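# Seat the round belt in both pulley grooves, uncrossed

## Task

Fit the round belt so that it rests in the groove of each of the two pulleys and runs between them as an open loop, not twisted into a crossed figure-eight.

## Robot and tools

ROBOT. Two arms, left_arm and right_arm, each ending in a two-finger gripper. The fingers extend along the gripper's own +z axis and close along its y axis. The reported hand point (end_effector_position) lies between the finger pads, roughly 1 cm short of the tips. Calibrated bases: left_arm at (-0.023, +0.308, +0.026) m, right_arm at (+0.028, -0.261, +0.002) m, both almost unrotated.

FRAMES. The scene frame has its origin at table-top height, halfway between the nominal bases; +z is up, +x points out over the table, and left_arm sits on the +y side (arm names do not match image left/right). Reported positions (metres), quaternions (wxyz), velocities and Hand targets are in the scene frame. Motion offsets are instead taken along the axes of that arm's current Hand target. Printed hand poses may be off by a few centimetres, more when the arm reaches far.

execute_actions. Argument actions: a list of actions; each action is a list of up to 15 rows, one row per 1/30 s step; a short action repeats its final row to fill 15 steps. Every row has 14 numbers in [-1, 1]: left_arm dx, dy, dz, rx, ry, rz, opening, then the same seven for right_arm, always all 14. The six pose numbers are an offset, not a pose: measured from the Hand target as it stood when that action began, in that target's axes; every row in an action uses that same start, while a new action or call starts from the updated target, so repeated offsets keep adding up. Scale: 1.0 equals 0.6 m or 180 degrees; rx, ry, rz form one rotation vector. opening is absolute: +1 fully open (0.094 m), -1 shut. To leave an arm's pose alone send six zeros; to leave its gripper alone resend its current opening (a 0 there means half open). Optional cameras: list of names, ["all"], or []; images come back only when actions is empty or cameras are requested.

move. Argument target: one 14-number row in the same layout and scale, or a list of up to 15 such rows, each an offset from the same starting Hand targets (not chained). Both grippers travel straight lines that finish together, within a 10 s cap. speed: m/s, 0.002 to 2.9, default 0.25 (rotation capped at twice that in rad/s), one value or one per target. blend: corner rounding in m for a list, default 0 (full stop at each). opening_speed: rate of the commanded opening, per second on the -1..+1 scale, at least 0.2; use it to close gently. grip_force: newtons per finger pad, 10 to 50, one value or one per arm; it persists, and low values close slowly. blocking=false returns early while motion continues. The result adds a move: line naming the ending (done, off_target, moving, held, fault) and any limits (paced = pose clipped, held = steps withheld). Paths ignore obstacles and the other arm; grippers lag and can overshoot at speed, especially when the arm is stretched.

wait: seconds 0 to 10; the arms keep their last commands and a running move continues. stop: brakes a running move (fast moves need room). zoom_image: camera (cam_high, cam_low, cam_board, cam_idler, cam_left_wrist, cam_right_wrist) and region [x0, y0, x1, y1] in pixels, at most 504 by 504, from that camera's latest image. finished_scene: scene = the current scene's number; irreversible, so call it only once the belt sits correctly with the robot hands off.

RESULTS. Each gives per arm end_effector_position, end_effector_quat_wxyz, Hand target (the base for later offsets), joint positions (last value: opening in metres), torques, velocities (may read within noise), grip_measured on the -1..+1 scale (about 2.5 mm wide when empty, narrower than a squeezed part), and grip_effort_nm (gripper motor effort; negative is closing; not pad force). Tool commands shows current gripper commands. Action calls also list some intermediate hand positions.

CONTROL QUIRKS. The commanded orientation is clipped to within 40 degrees of the measured one each step. Friction and gravity leave grippers short, low or tilted; check the pose after each motion and correct tilt. Resting short is not fixed by waiting: reissue the target (even all zeros) or send the remaining distance. An arm blocked by something keeps pushing until commanded back past its gripper. Avoid paths close to an arm's own base; route around it. Joint ranges (rad): waist -2.618 to 3.054, shoulder 0 to 3.142, elbow 0 to 3.142 (straight at 2.901), wrist pitch and yaw -1.571 to 1.571, wrist roll -2.094 to 2.094.

CAMERAS. cam_high, cam_low, cam_board, cam_idler (fixed) and cam_left_wrist, cam_right_wrist, each 896x504, with pinhole+radial calibration (K, distortion, T_world_to_cam) given for projecting scene points; fixed cameras may have shifted slightly, and wrist images can lag during motion.

AVOID. Any contact between the two arms, or one gripper closing on the other's fingers. Fast impacts and targets far beyond a contact point. Dropping the belt, releasing it while it moves, or leaving anything off the table. Strain on wrist camera cables. Long stretched or loaded holds: MOTOR HOT appears at 75 °C, at 90 °C the arm folds and stops working, at 100 °C it collapses.

Each tool is called after "Request:" in YAML: its name, and indented under it one key for each argument.

## Session

Request:
execute_actions:
  actions: []

Scene clock: 0.00 s.
left_arm: end_effector_position=(+0.3678, +0.3007, +0.1042) grip_measured=+1.000 grip_effort_nm=n/a end_effector_quat_wxyz=(+0.569, -0.013, +0.822, -0.008) | right_arm: end_effector_position=(+0.4090, -0.2606, +0.0699) grip_measured=+1.000 grip_effort_nm=n/a end_effector_quat_wxyz=(+0.549, +0.016, +0.834, -0.045)
Joint positions: left_arm=[-0.03 1.581 0.342 0.878 -0.035 -0.043 0.094] | right_arm=[0.068 1.56 0.325 0.826 0.16 0.006 0.094]
Joint velocities: within noise
Joint torques (N m): no reading
Heat: left arm: 33 °C; right arm: 32 °C.
Hand target: left_arm +0.3701, +0.3014, +0.1091; +0.575, -0.013, +0.818, -0.005 | right_arm +0.4110, -0.2614, +0.0740; +0.554, +0.019, +0.831, -0.045
Tool commands: left_gripper/opening=+1.0 right_gripper/opening=+1.0

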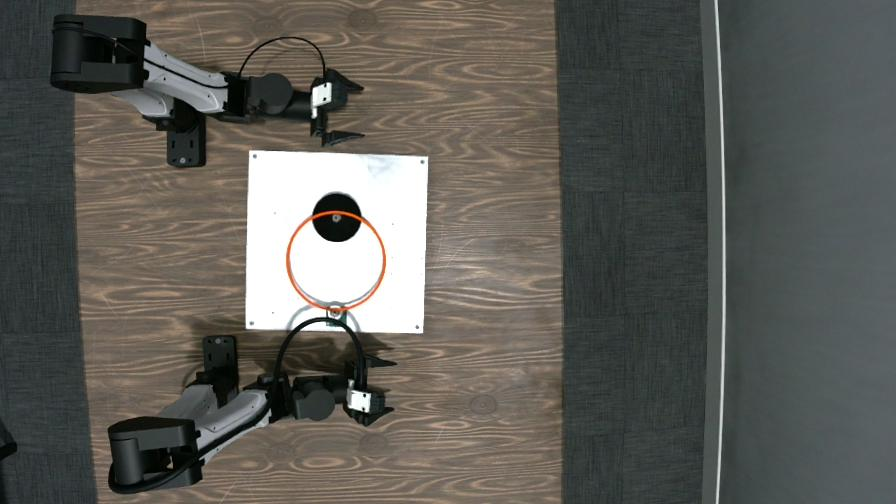

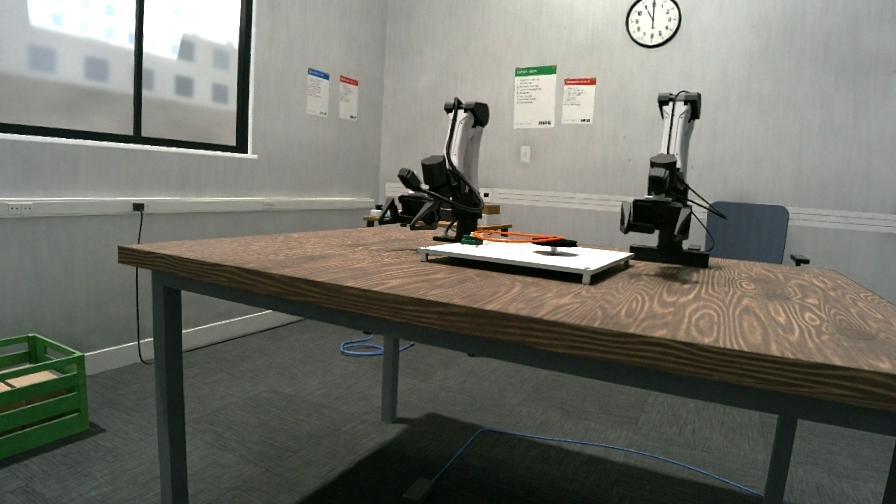

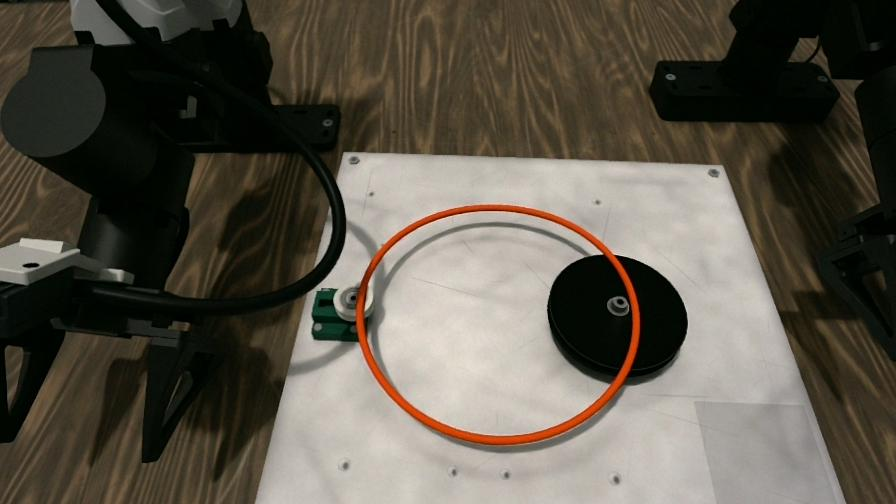

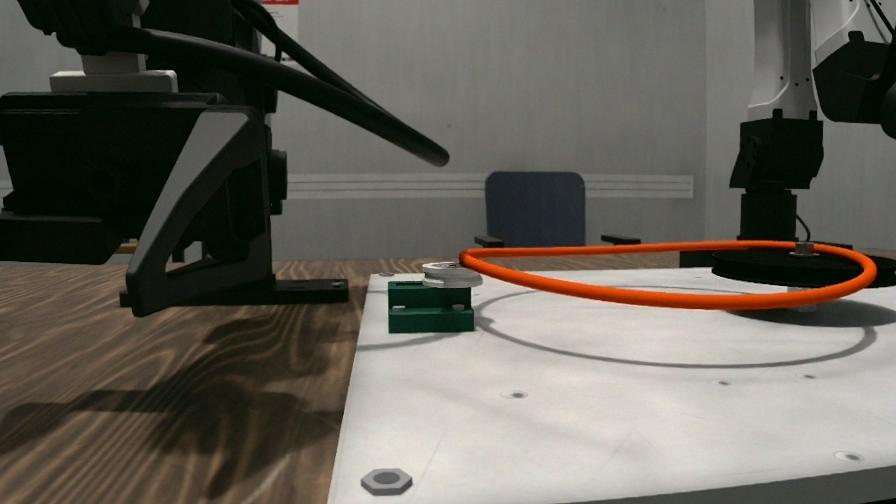

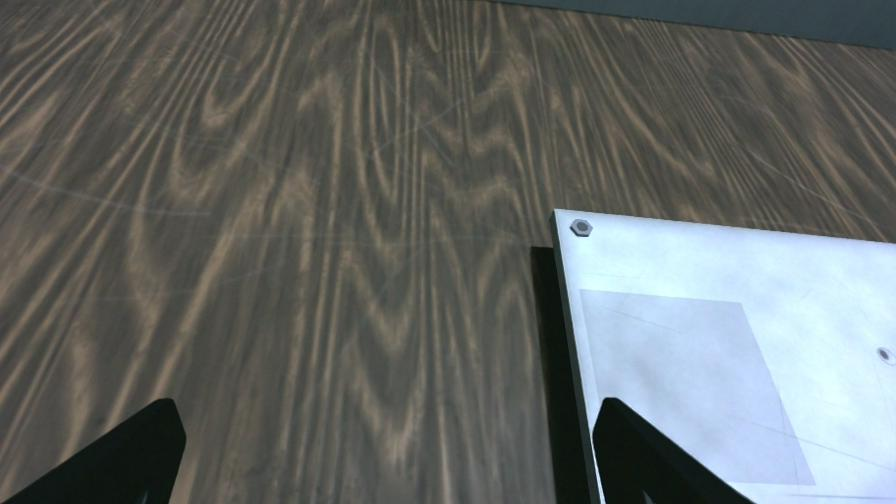

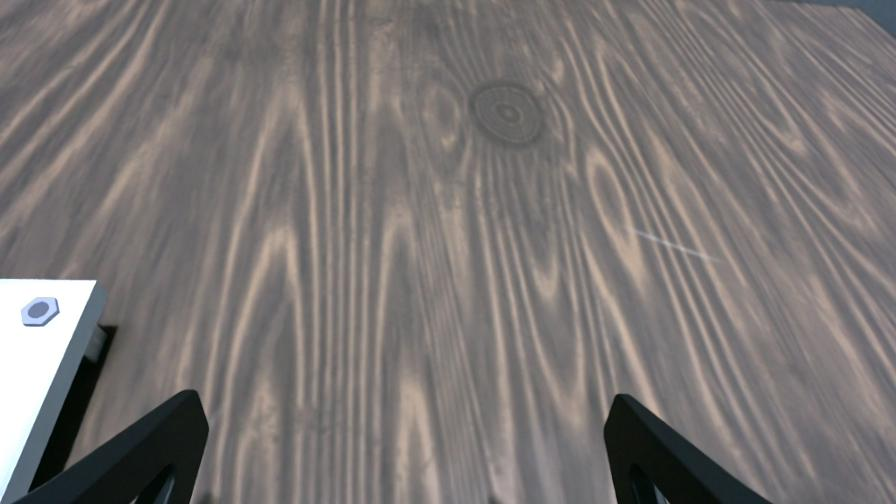

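Request:
zoom_image:
  camera: "cam_idler"
  region: [340, 200, 640, 369]

Request:
zoom_image:
  camera: "cam_idler"
  region: [640, 200, 896, 344]

Request:
zoom_image:
  camera: "cam_board"
  region: [270, 180, 720, 433]

Request:
zoom_image:
  camera: "cam_high"
  region: [230, 140, 440, 340]

Scaled by 1.680 from the camera's 896x504 image, which has a finer 1280x720 frame.

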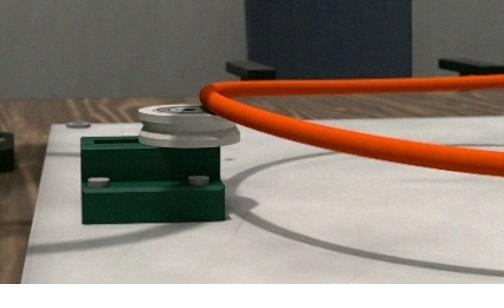

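Scaled by 1.969 from the camera's 896x504 image, which has a finer 1280x720 frame.

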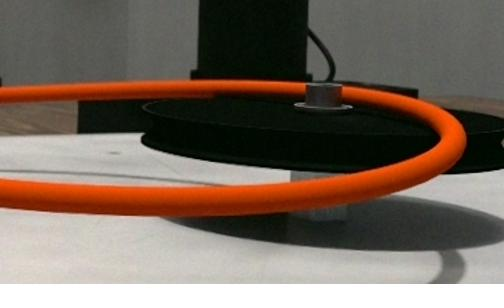

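Scaled by 1.120 from the camera's 896x504 image, which has a finer 1280x720 frame.

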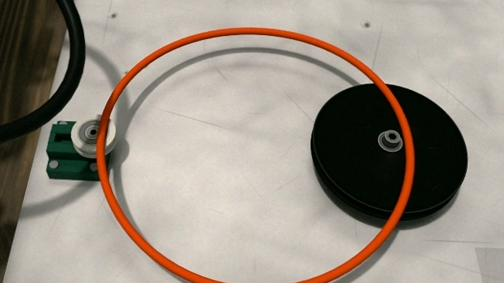

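Scaled by 2.400 from the camera's 896x504 image, which has a finer 1280x720 frame.

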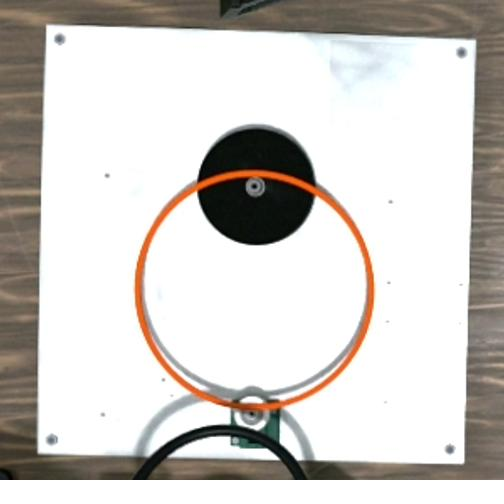

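Request:
zoom_image:
  camera: "cam_low"
  region: [400, 210, 650, 300]

Request:
zoom_image:
  camera: "cam_idler"
  region: [380, 230, 500, 350]

Scaled by 2.016 from the camera's 896x504 image, which has a finer 1280x720 frame.

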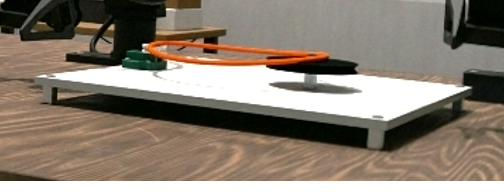

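Scaled by 4.200 from the camera's 896x504 image, which has a finer 1280x720 frame.

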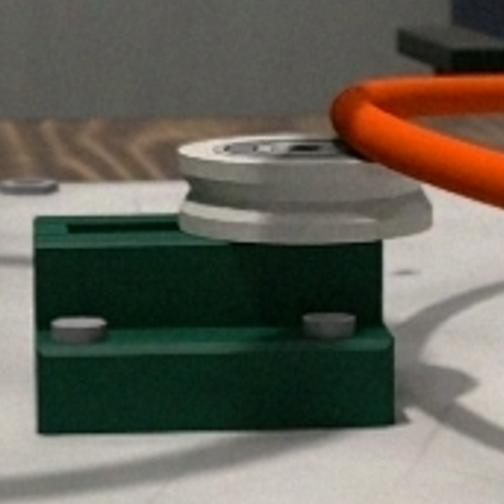

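Request:
move:
  target: [-0.0133,-0.1013,-0.1092,0.2617,0.362,-0.1781,1, -0.1011,0.2855,-0.171,-0.1378,0.3548,-0.1749,1]
  speed: 0.3
  cameras: ["all"]

Scene clock: 230.40 s.
left_arm: end_effector_position=(+0.3092, +0.2418, +0.1361) grip_measured=+1.000 grip_effort_nm=-0.01 end_effector_quat_wxyz=(+0.002, -0.001, +0.895, -0.446) | right_arm: end_effector_position=(+0.3560, -0.0852, +0.1604) grip_measured=+1.000 grip_effort_nm=-0.03 end_effector_quat_wxyz=(+0.011, -0.273, +0.962, -0.009)
Joint positions: left_arm=[0.221 1.95 1.417 -1.306 0.897 0.342 0.094] | right_arm=[0.496 1.96 1.915 -1.507 0.022 -0.05 0.094]
Joint torques (N m): left_arm=[0.02 -7.75 7.66 -0.37 0.86 0.31] | right_arm=[0.91 -8.92 8.65 0.21 -0.23 -0.11]
Heat: left arm: 37 °C; right arm: 44 °C.
Hand target: left_arm +0.3120, +0.2405, +0.1402; +0.000, +0.000, +0.887, -0.462 | right_arm +0.3541, -0.0798, +0.1598; +0.000, -0.285, +0.959, +0.000
Off the commanded pose: left_arm 0.005 m, 2 deg | right_arm 0.006 m, 2 deg.
move: done
camera_calibration:
cam_left_wrist: T_world_to_cam=[[0.0553135, -0.558345, 0.827763, -0.00358843], [-0.856731, 0.39923, 0.326539, 0.16474], [-0.51279, -0.727232, -0.456268, 0.493738], [0, 0, 0, 1]] pos_world=[0.39452, 0.291289, 0.174454]
cam_right_wrist: T_world_to_cam=[[0.561523, -0.82432, 0.0720369, -0.290416], [-0.721811, -0.445402, 0.529723, 0.169453], [-0.404575, -0.349448, -0.845106, 0.355149], [0, 0, 0, 1]] pos_world=[0.429073, -0.0398144, 0.231296]

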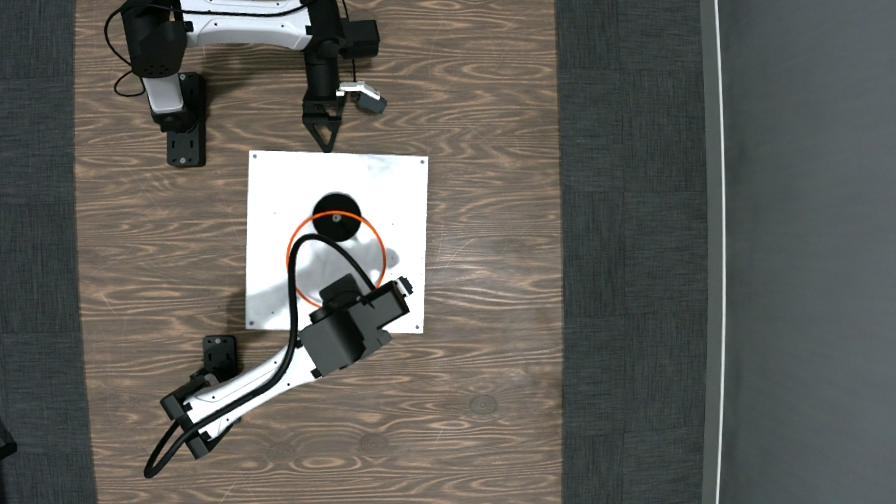

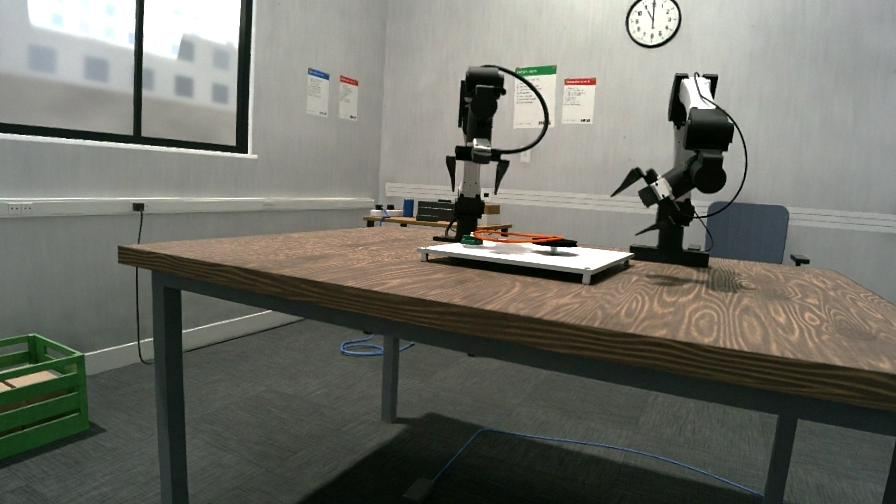

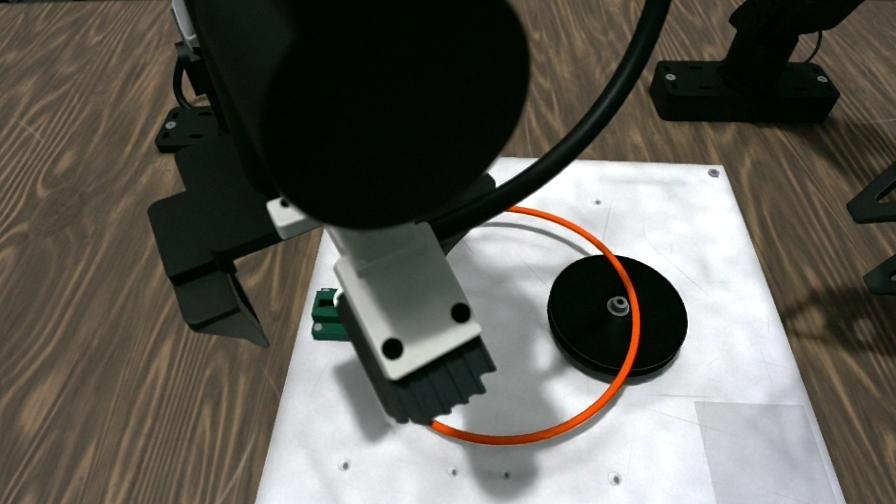

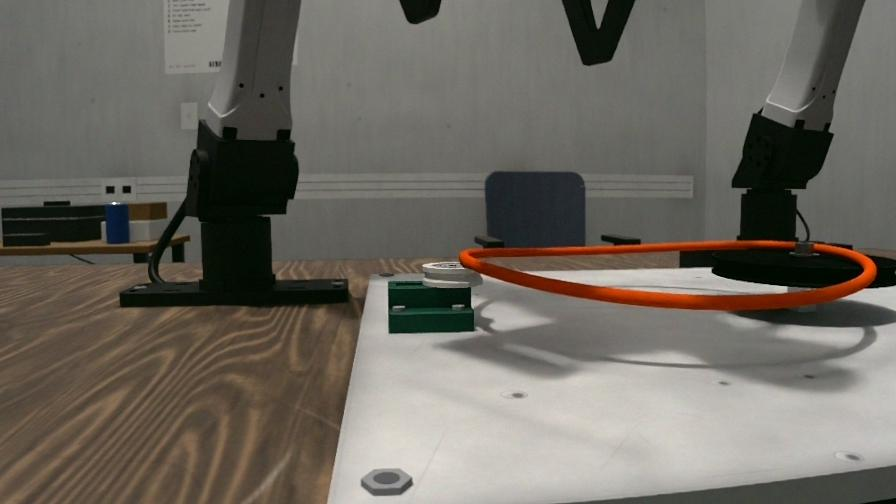

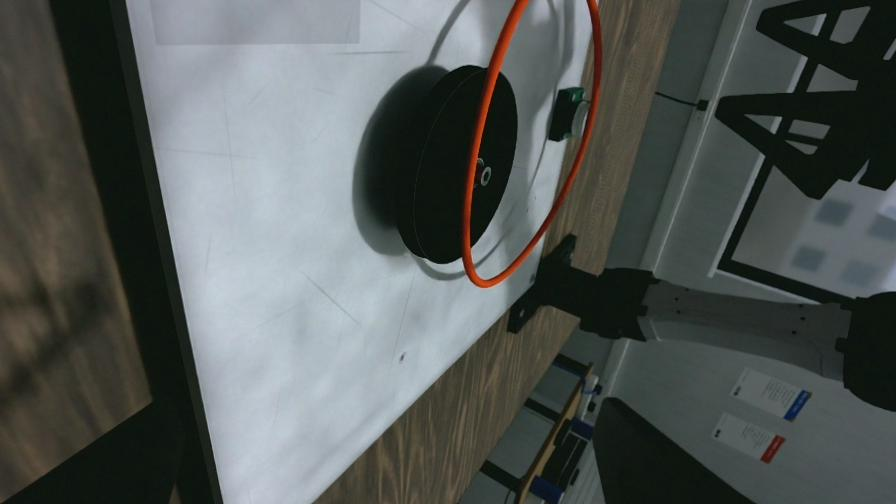

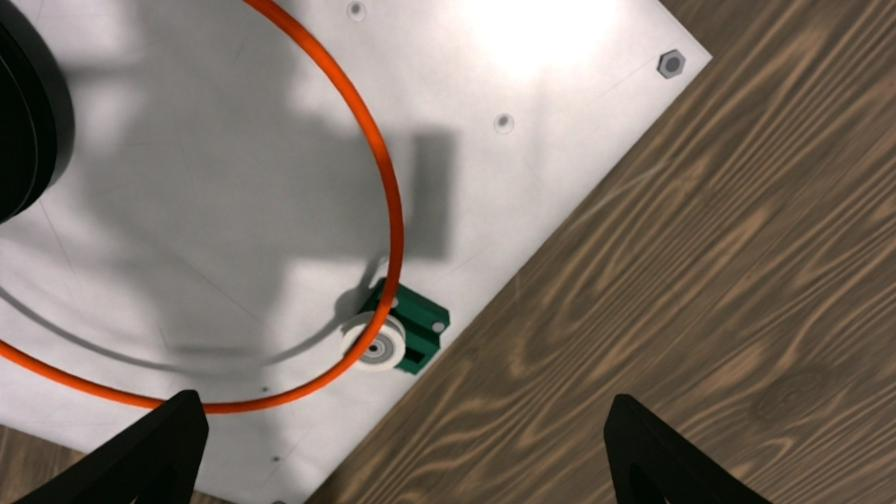

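Request:
move:
  target: [0,0,0,0,0,0,1, 0.02,0.006,0.1167,0,0,0,1]
  speed: 0.2
  cameras: ["cam_board","cam_idler","cam_right_wrist"]

Scene clock: 295.33 s.
left_arm: end_effector_position=(+0.3090, +0.2417, +0.1362) grip_measured=+1.000 grip_effort_nm=-0.01 end_effector_quat_wxyz=(+0.001, -0.002, +0.895, -0.447) | right_arm: end_effector_position=(+0.3422, -0.0915, +0.0807) grip_measured=+1.000 grip_effort_nm=-0.03 end_effector_quat_wxyz=(-0.024, -0.274, +0.961, -0.017)
Joint positions: left_arm=[0.221 1.95 1.417 -1.308 0.897 0.342 0.094] | right_arm=[0.499 1.96 1.596 -1.26 0.022 -0.05 0.094]
Joint torques (N m): left_arm=[0.06 -7.69 7.77 -0.35 0.8 0.32] | right_arm=[1.24 -15.2 4.59 0.61 -0.23 -0.04]
Heat: left arm: 39 °C; right arm: 39 °C.
Hand target: left_arm +0.3120, +0.2405, +0.1402; +0.000, +0.000, +0.887, -0.462 | right_arm +0.3421, -0.0835, +0.0897; +0.000, -0.285, +0.959, +0.000
Off the commanded pose: left_arm 0.005 m, 2 deg | right_arm 0.012 m, 4 deg.
move: off_target (right_arm)
camera_calibration:
cam_right_wrist: T_world_to_cam=[[0.568399, -0.820181, 0.0650034, -0.283533], [-0.685186, -0.428145, 0.589247, 0.183172], [-0.455459, -0.379467, -0.805334, 0.291477], [0, 0, 0, 1]] pos_world=[0.419423, -0.0435184, 0.145233]
Images, in order (width x height): cam_board 896x504, cam_idler 896x504, cam_right_wrist 896x504.

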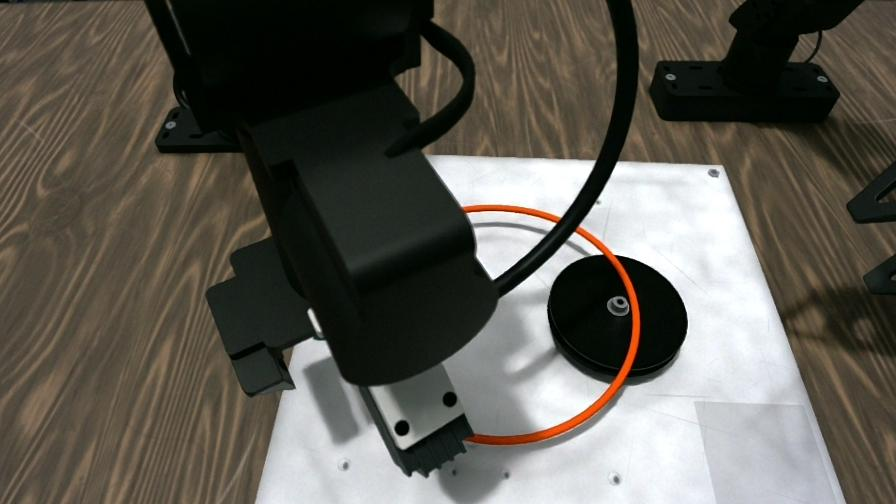

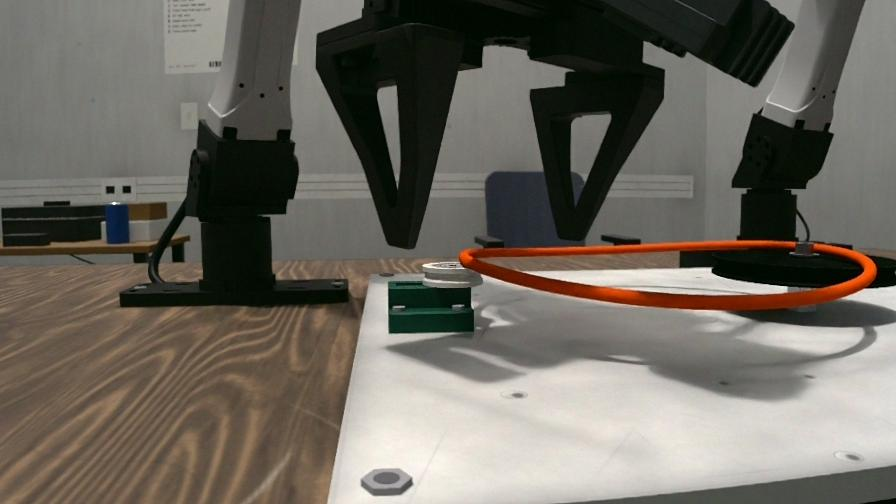

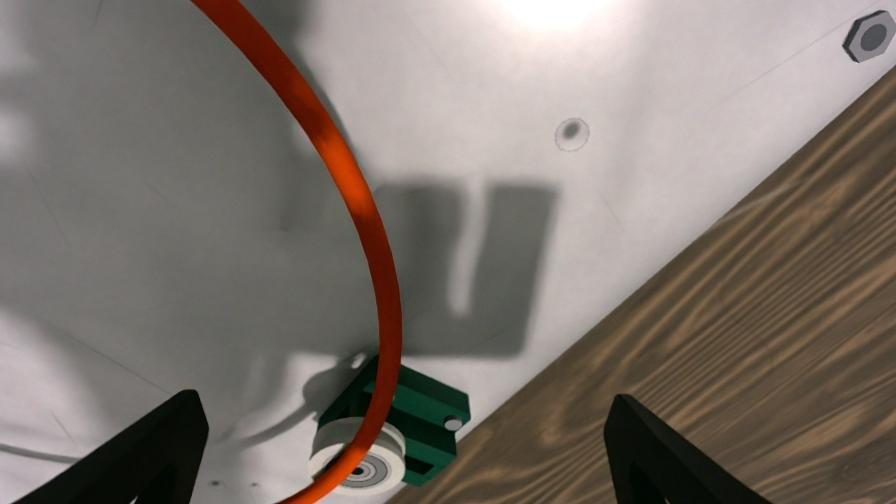

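Request:
move:
  target: [0,0,0,0,0,0,1, -0.025,0.01,0.02,0,-0.02,0,1]
  speed: 0.08
  cameras: ["cam_idler","cam_right_wrist"]

Scene clock: 329.57 s.
left_arm: end_effector_position=(+0.3090, +0.2417, +0.1362) grip_measured=+1.000 grip_effort_nm=-0.01 end_effector_quat_wxyz=(+0.001, -0.002, +0.895, -0.447) | right_arm: end_effector_position=(+0.3499, -0.0784, +0.0693) grip_measured=+1.000 grip_effort_nm=-0.03 end_effector_quat_wxyz=(+0.006, -0.283, +0.959, -0.008)
Joint positions: left_arm=[0.221 1.95 1.417 -1.308 0.897 0.342 0.094] | right_arm=[0.518 1.957 1.548 -1.153 0.019 -0.05 0.094]
Joint torques (N m): left_arm=[-0.05 -7.83 7.88 -0.36 0.78 0.33] | right_arm=[1.07 -14.72 4.89 0.8 -0.22 0.15]
Heat: left arm: 40 °C; right arm: 43 °C.
Hand target: left_arm +0.3120, +0.2405, +0.1402; +0.000, +0.000, +0.887, -0.462 | right_arm +0.3514, -0.0702, +0.0777; +0.030, -0.285, +0.958, +0.009
Off the commanded pose: left_arm 0.005 m, 2 deg | right_arm 0.012 m, 3 deg.
move: off_target (right_arm)
camera_calibration:
cam_right_wrist: T_world_to_cam=[[0.580697, -0.811272, 0.0680323, -0.280275], [-0.706148, -0.460334, 0.538003, 0.209096], [-0.40515, -0.360458, -0.840193, 0.276978], [0, 0, 0, 1]] pos_world=[0.422625, -0.0312863, 0.139289]
Images, in order (width x height): cam_idler 896x504, cam_right_wrist 896x504.

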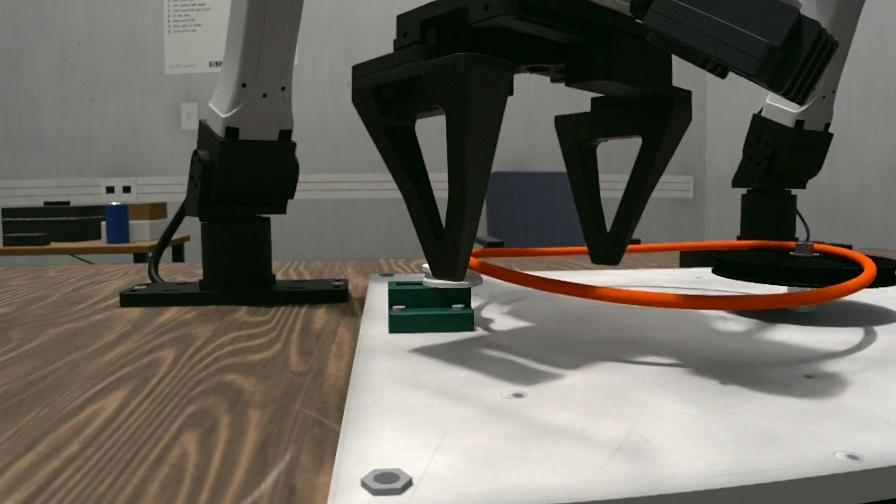

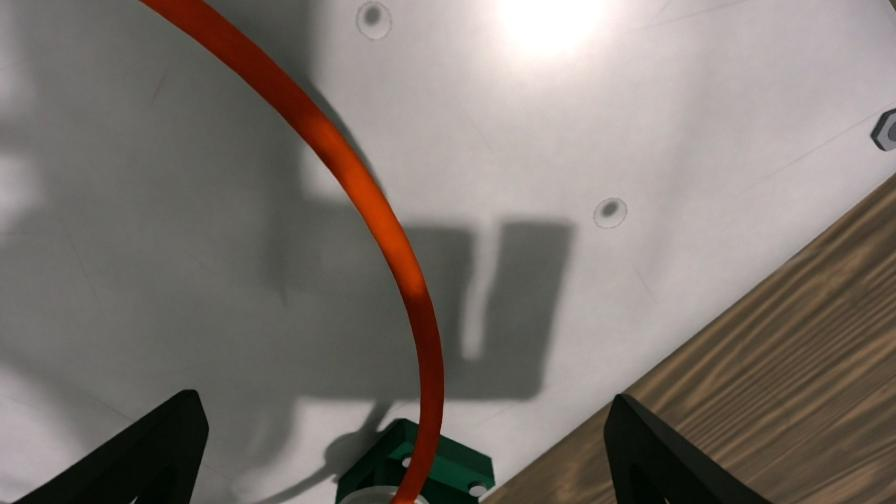

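Request:
move:
  target: [0,0,0,0,0,0,1, -0.006,-0.012,0.005,0,-0.01,0,-0.55]
  speed: 0.08
  opening_speed: 1.0
  cameras: ["cam_idler","cam_right_wrist"]

Scene clock: 342.10 s.
left_arm: end_effector_position=(+0.3090, +0.2417, +0.1362) grip_measured=+1.000 grip_effort_nm=-0.01 end_effector_quat_wxyz=(+0.001, -0.002, +0.895, -0.447) | right_arm: end_effector_position=(+0.3543, -0.0781, +0.0654) grip_measured=-0.547 grip_effort_nm=-0.18 end_effector_quat_wxyz=(+0.021, -0.281, +0.959, -0.005)
Joint positions: left_arm=[0.221 1.95 1.417 -1.308 0.897 0.342 0.094] | right_arm=[0.514 1.948 1.518 -1.104 0.02 -0.05 0.021]
Joint torques (N m): left_arm=[-0.21 -7.66 7.76 -0.41 0.8 0.3] | right_arm=[-0.14 -14.97 4.92 0.88 -0.22 -0.07]
Heat: left arm: 40 °C; right arm: 47 °C.
Hand target: left_arm +0.3120, +0.2405, +0.1402; +0.000, +0.000, +0.887, -0.462 | right_arm +0.3586, -0.0742, +0.0751; +0.046, -0.285, +0.957, +0.013
Off the commanded pose: left_arm 0.005 m, 2 deg | right_arm 0.011 m, 4 deg.
move: off_target (right_arm)
camera_calibration:
cam_right_wrist: T_world_to_cam=[[0.575129, -0.814861, 0.0723075, -0.280961], [-0.721818, -0.463884, 0.513606, 0.221376], [-0.384975, -0.347583, -0.854974, 0.270408], [0, 0, 0, 1]] pos_world=[0.425482, -0.0322622, 0.137808]
Images, in order (width x height): cam_idler 896x504, cam_right_wrist 896x504.

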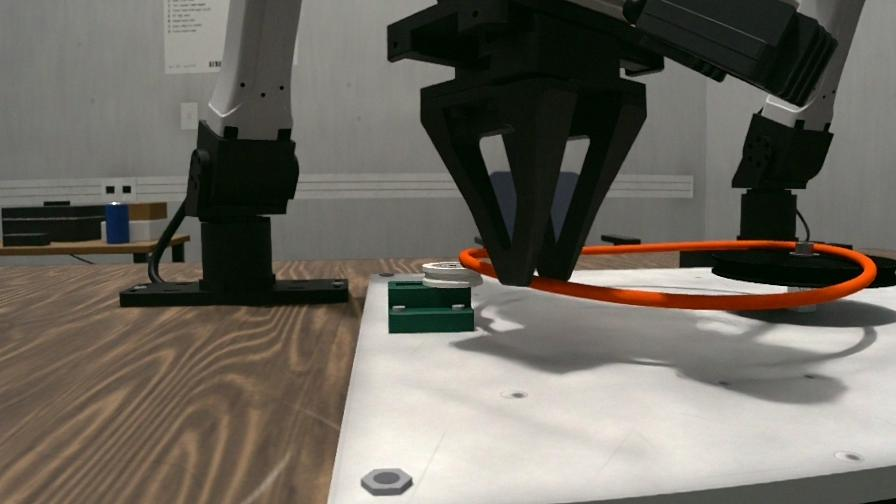

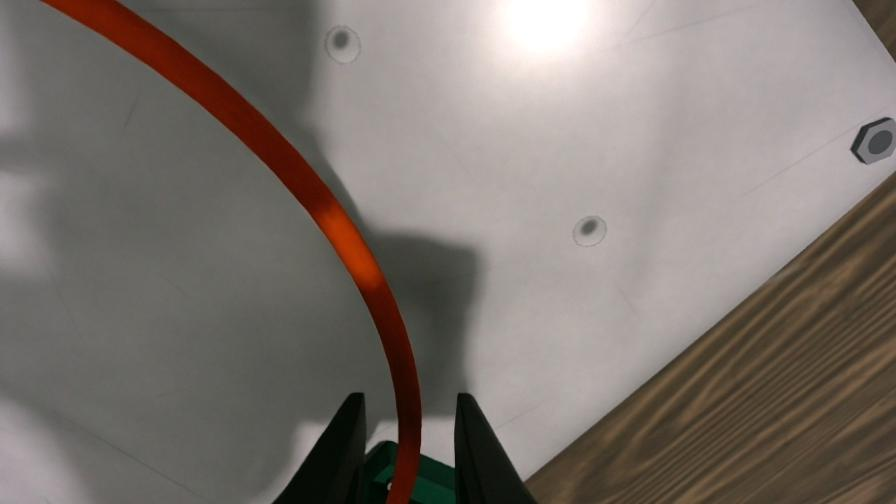

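Request:
zoom_image:
  camera: "cam_idler"
  region: [410, 210, 610, 322]

Scaled by 2.520 from the camera's 896x504 image, which has a finer 1280x720 frame.

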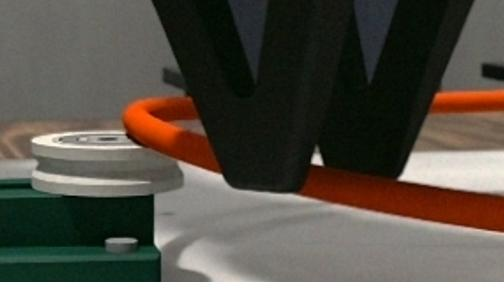

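Request:
move:
  target:
    - [0,0,0,0,0,0,1, 0,0,0.009,0,0,0,-0.55]
    - [0,0,0,0,0,0,1, 0,0,0.009,0,0,0,-0.97]
  speed: 0.08
  opening_speed: 0.6
  grip_force: 40
  cameras: ["cam_idler","cam_right_wrist"]

Scene clock: 357.63 s.
left_arm: end_effector_position=(+0.3090, +0.2417, +0.1362) grip_measured=+1.000 grip_effort_nm=-0.01 end_effector_quat_wxyz=(+0.001, -0.002, +0.895, -0.447) | right_arm: end_effector_position=(+0.3545, -0.0777, +0.0619) grip_measured=-0.907 grip_effort_nm=-0.87 end_effector_quat_wxyz=(+0.022, -0.281, +0.959, -0.004)
Joint positions: left_arm=[0.221 1.95 1.417 -1.308 0.897 0.342 0.094] | right_arm=[0.514 1.948 1.504 -1.085 0.019 -0.05 0.004]
Joint torques (N m): left_arm=[0.14 -7.69 7.84 -0.35 0.82 0.32] | right_arm=[-0.14 -14.41 4.9 0.9 -0.23 -0.06]
Heat: left arm: 40 °C; right arm: 47 °C.
Hand target: left_arm +0.3120, +0.2405, +0.1402; +0.000, +0.000, +0.887, -0.462 | right_arm +0.3590, -0.0739, +0.0696; +0.046, -0.285, +0.957, +0.013
Off the commanded pose: left_arm 0.005 m, 2 deg | right_arm 0.010 m, 3 deg.
grip_force (N): 40, 40
move: off_target (right_arm); target 2's new opening was sent with right_arm's hand 0.010 m and 3 deg from that target
camera_calibration:
cam_right_wrist: T_world_to_cam=[[0.575037, -0.815023, 0.0712036, -0.280347], [-0.723292, -0.465778, 0.509803, 0.223994], [-0.382336, -0.344656, -0.857339, 0.267153], [0, 0, 0, 1]] pos_world=[0.425365, -0.0320817, 0.13481]
Images, in order (width x height): cam_idler 896x504, cam_right_wrist 896x504.

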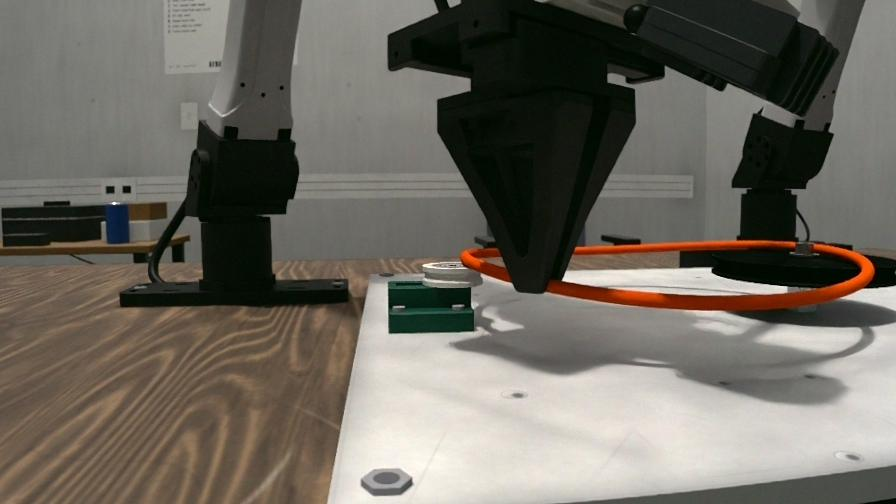

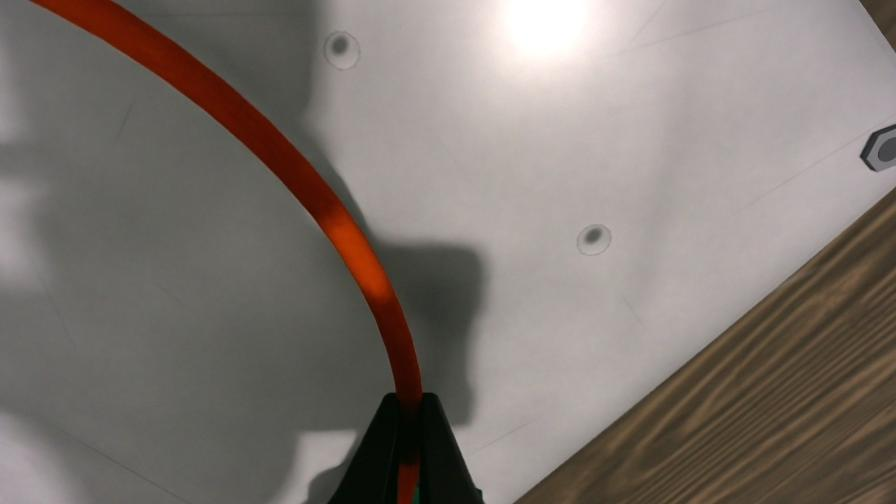

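Request:
move:
  target:
    - [0,0,0,0,0,0,1, -0.0055,0,-0.058,0,0,0,-0.97]
    - [0,0,0,0,0,0,1, -0.069,0.0977,-0.052,0,0,0,-0.97]
  speed: 0.12
  blend: [0.01,0]
  cameras: ["all"]

Scene clock: 369.77 s.
left_arm: end_effector_position=(+0.3090, +0.2417, +0.1362) grip_measured=+1.000 grip_effort_nm=-0.01 end_effector_quat_wxyz=(+0.001, -0.002, +0.895, -0.447) | right_arm: end_effector_position=(+0.3601, -0.0057, +0.1054) grip_measured=-0.907 grip_effort_nm=-0.87 end_effector_quat_wxyz=(+0.057, -0.288, +0.956, +0.013)
Joint positions: left_arm=[0.221 1.95 1.417 -1.308 0.897 0.342 0.094] | right_arm=[0.656 2.035 1.797 -1.217 0.017 0.076 0.004]
Joint torques (N m): left_arm=[0.18 -7.66 7.72 -0.34 0.8 0.28] | right_arm=[0.58 -10.07 9.1 0.39 -0.08 0.22]
Heat: left arm: 41 °C; right arm: 47 °C.
Hand target: left_arm +0.3120, +0.2405, +0.1402; +0.000, +0.000, +0.887, -0.462 | right_arm +0.3590, -0.0039, +0.1046; +0.045, -0.285, +0.957, +0.013
Off the commanded pose: left_arm 0.005 m, 2 deg | right_arm 0.002 m, 1 deg.
grip_force (N): 40, 40
move: done
camera_calibration:
cam_left_wrist: T_world_to_cam=[[0.0565994, -0.558066, 0.827864, -0.00410102], [-0.856236, 0.399322, 0.327723, 0.164171], [-0.513476, -0.727396, -0.455234, 0.493727], [0, 0, 0, 1]] pos_world=[0.394318, 0.291289, 0.174354]
cam_right_wrist: T_world_to_cam=[[0.584972, -0.80868, 0.0620115, -0.230493], [-0.742096, -0.502818, 0.443247, 0.253067], [-0.327265, -0.305306, -0.894252, 0.315694], [0, 0, 0, 1]] pos_world=[0.425947, 0.0372342, 0.184432]

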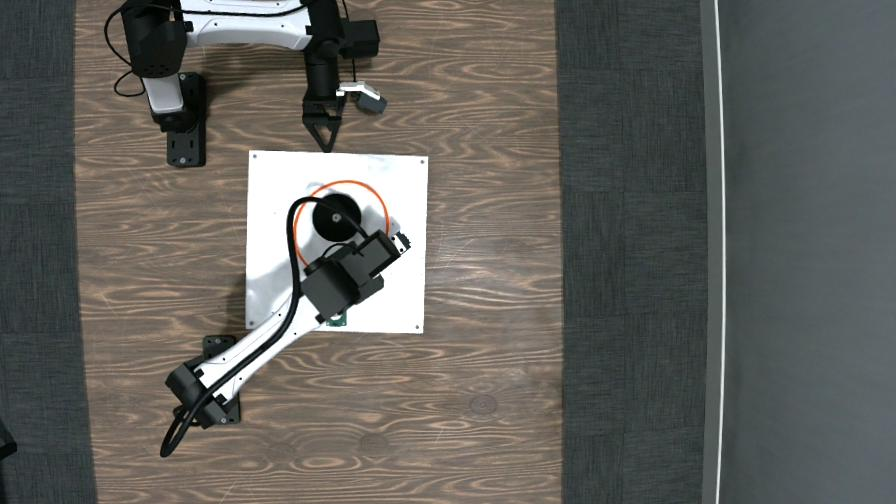

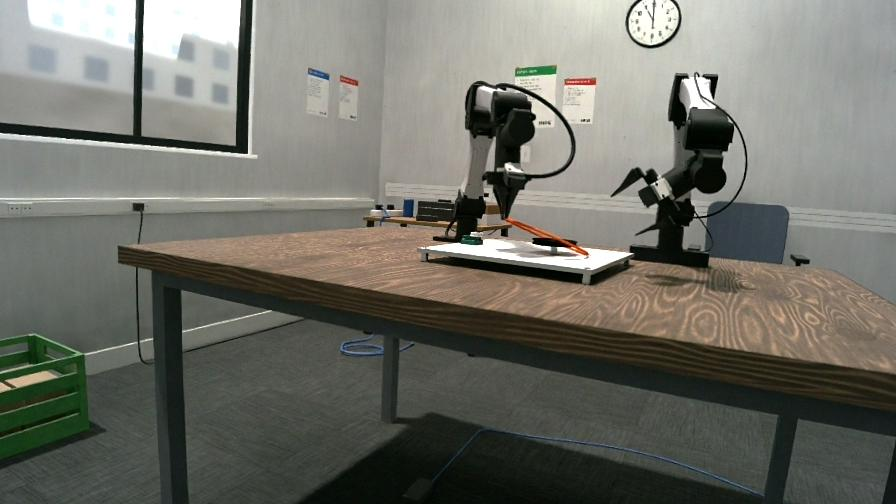

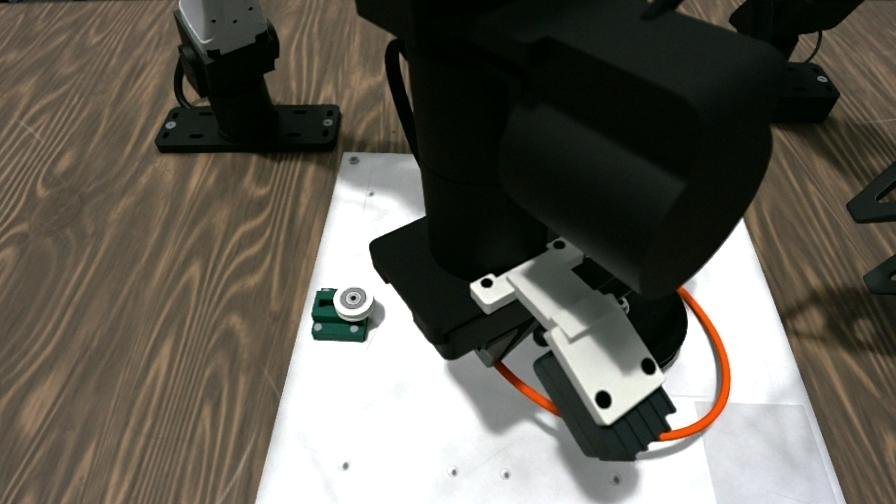

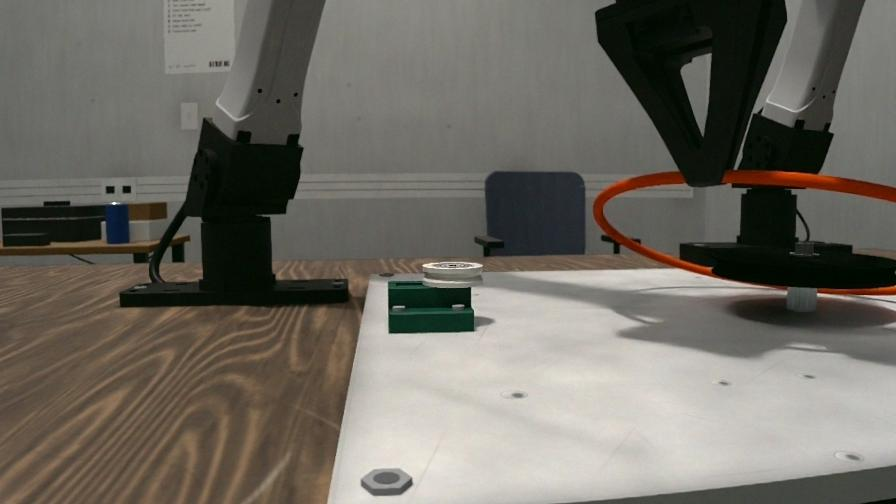

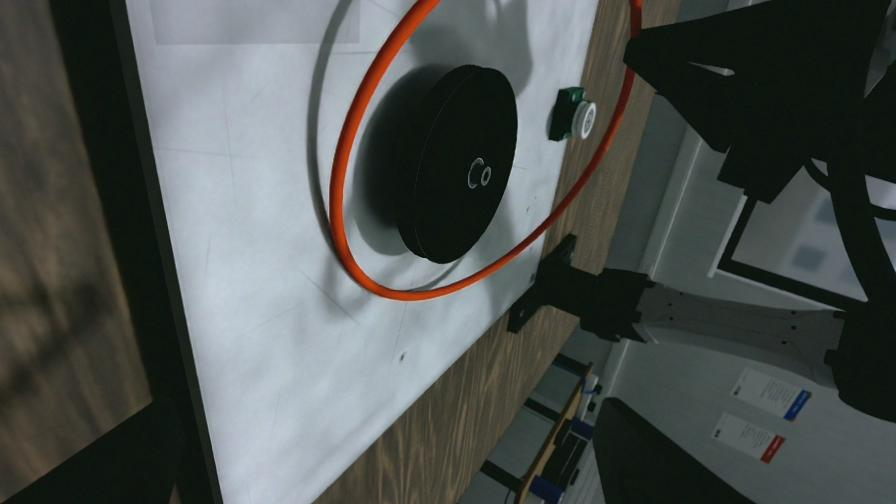

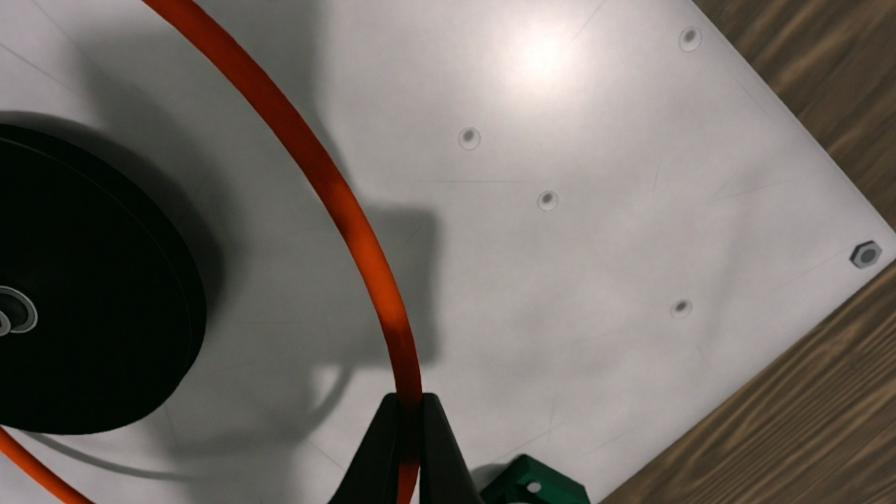

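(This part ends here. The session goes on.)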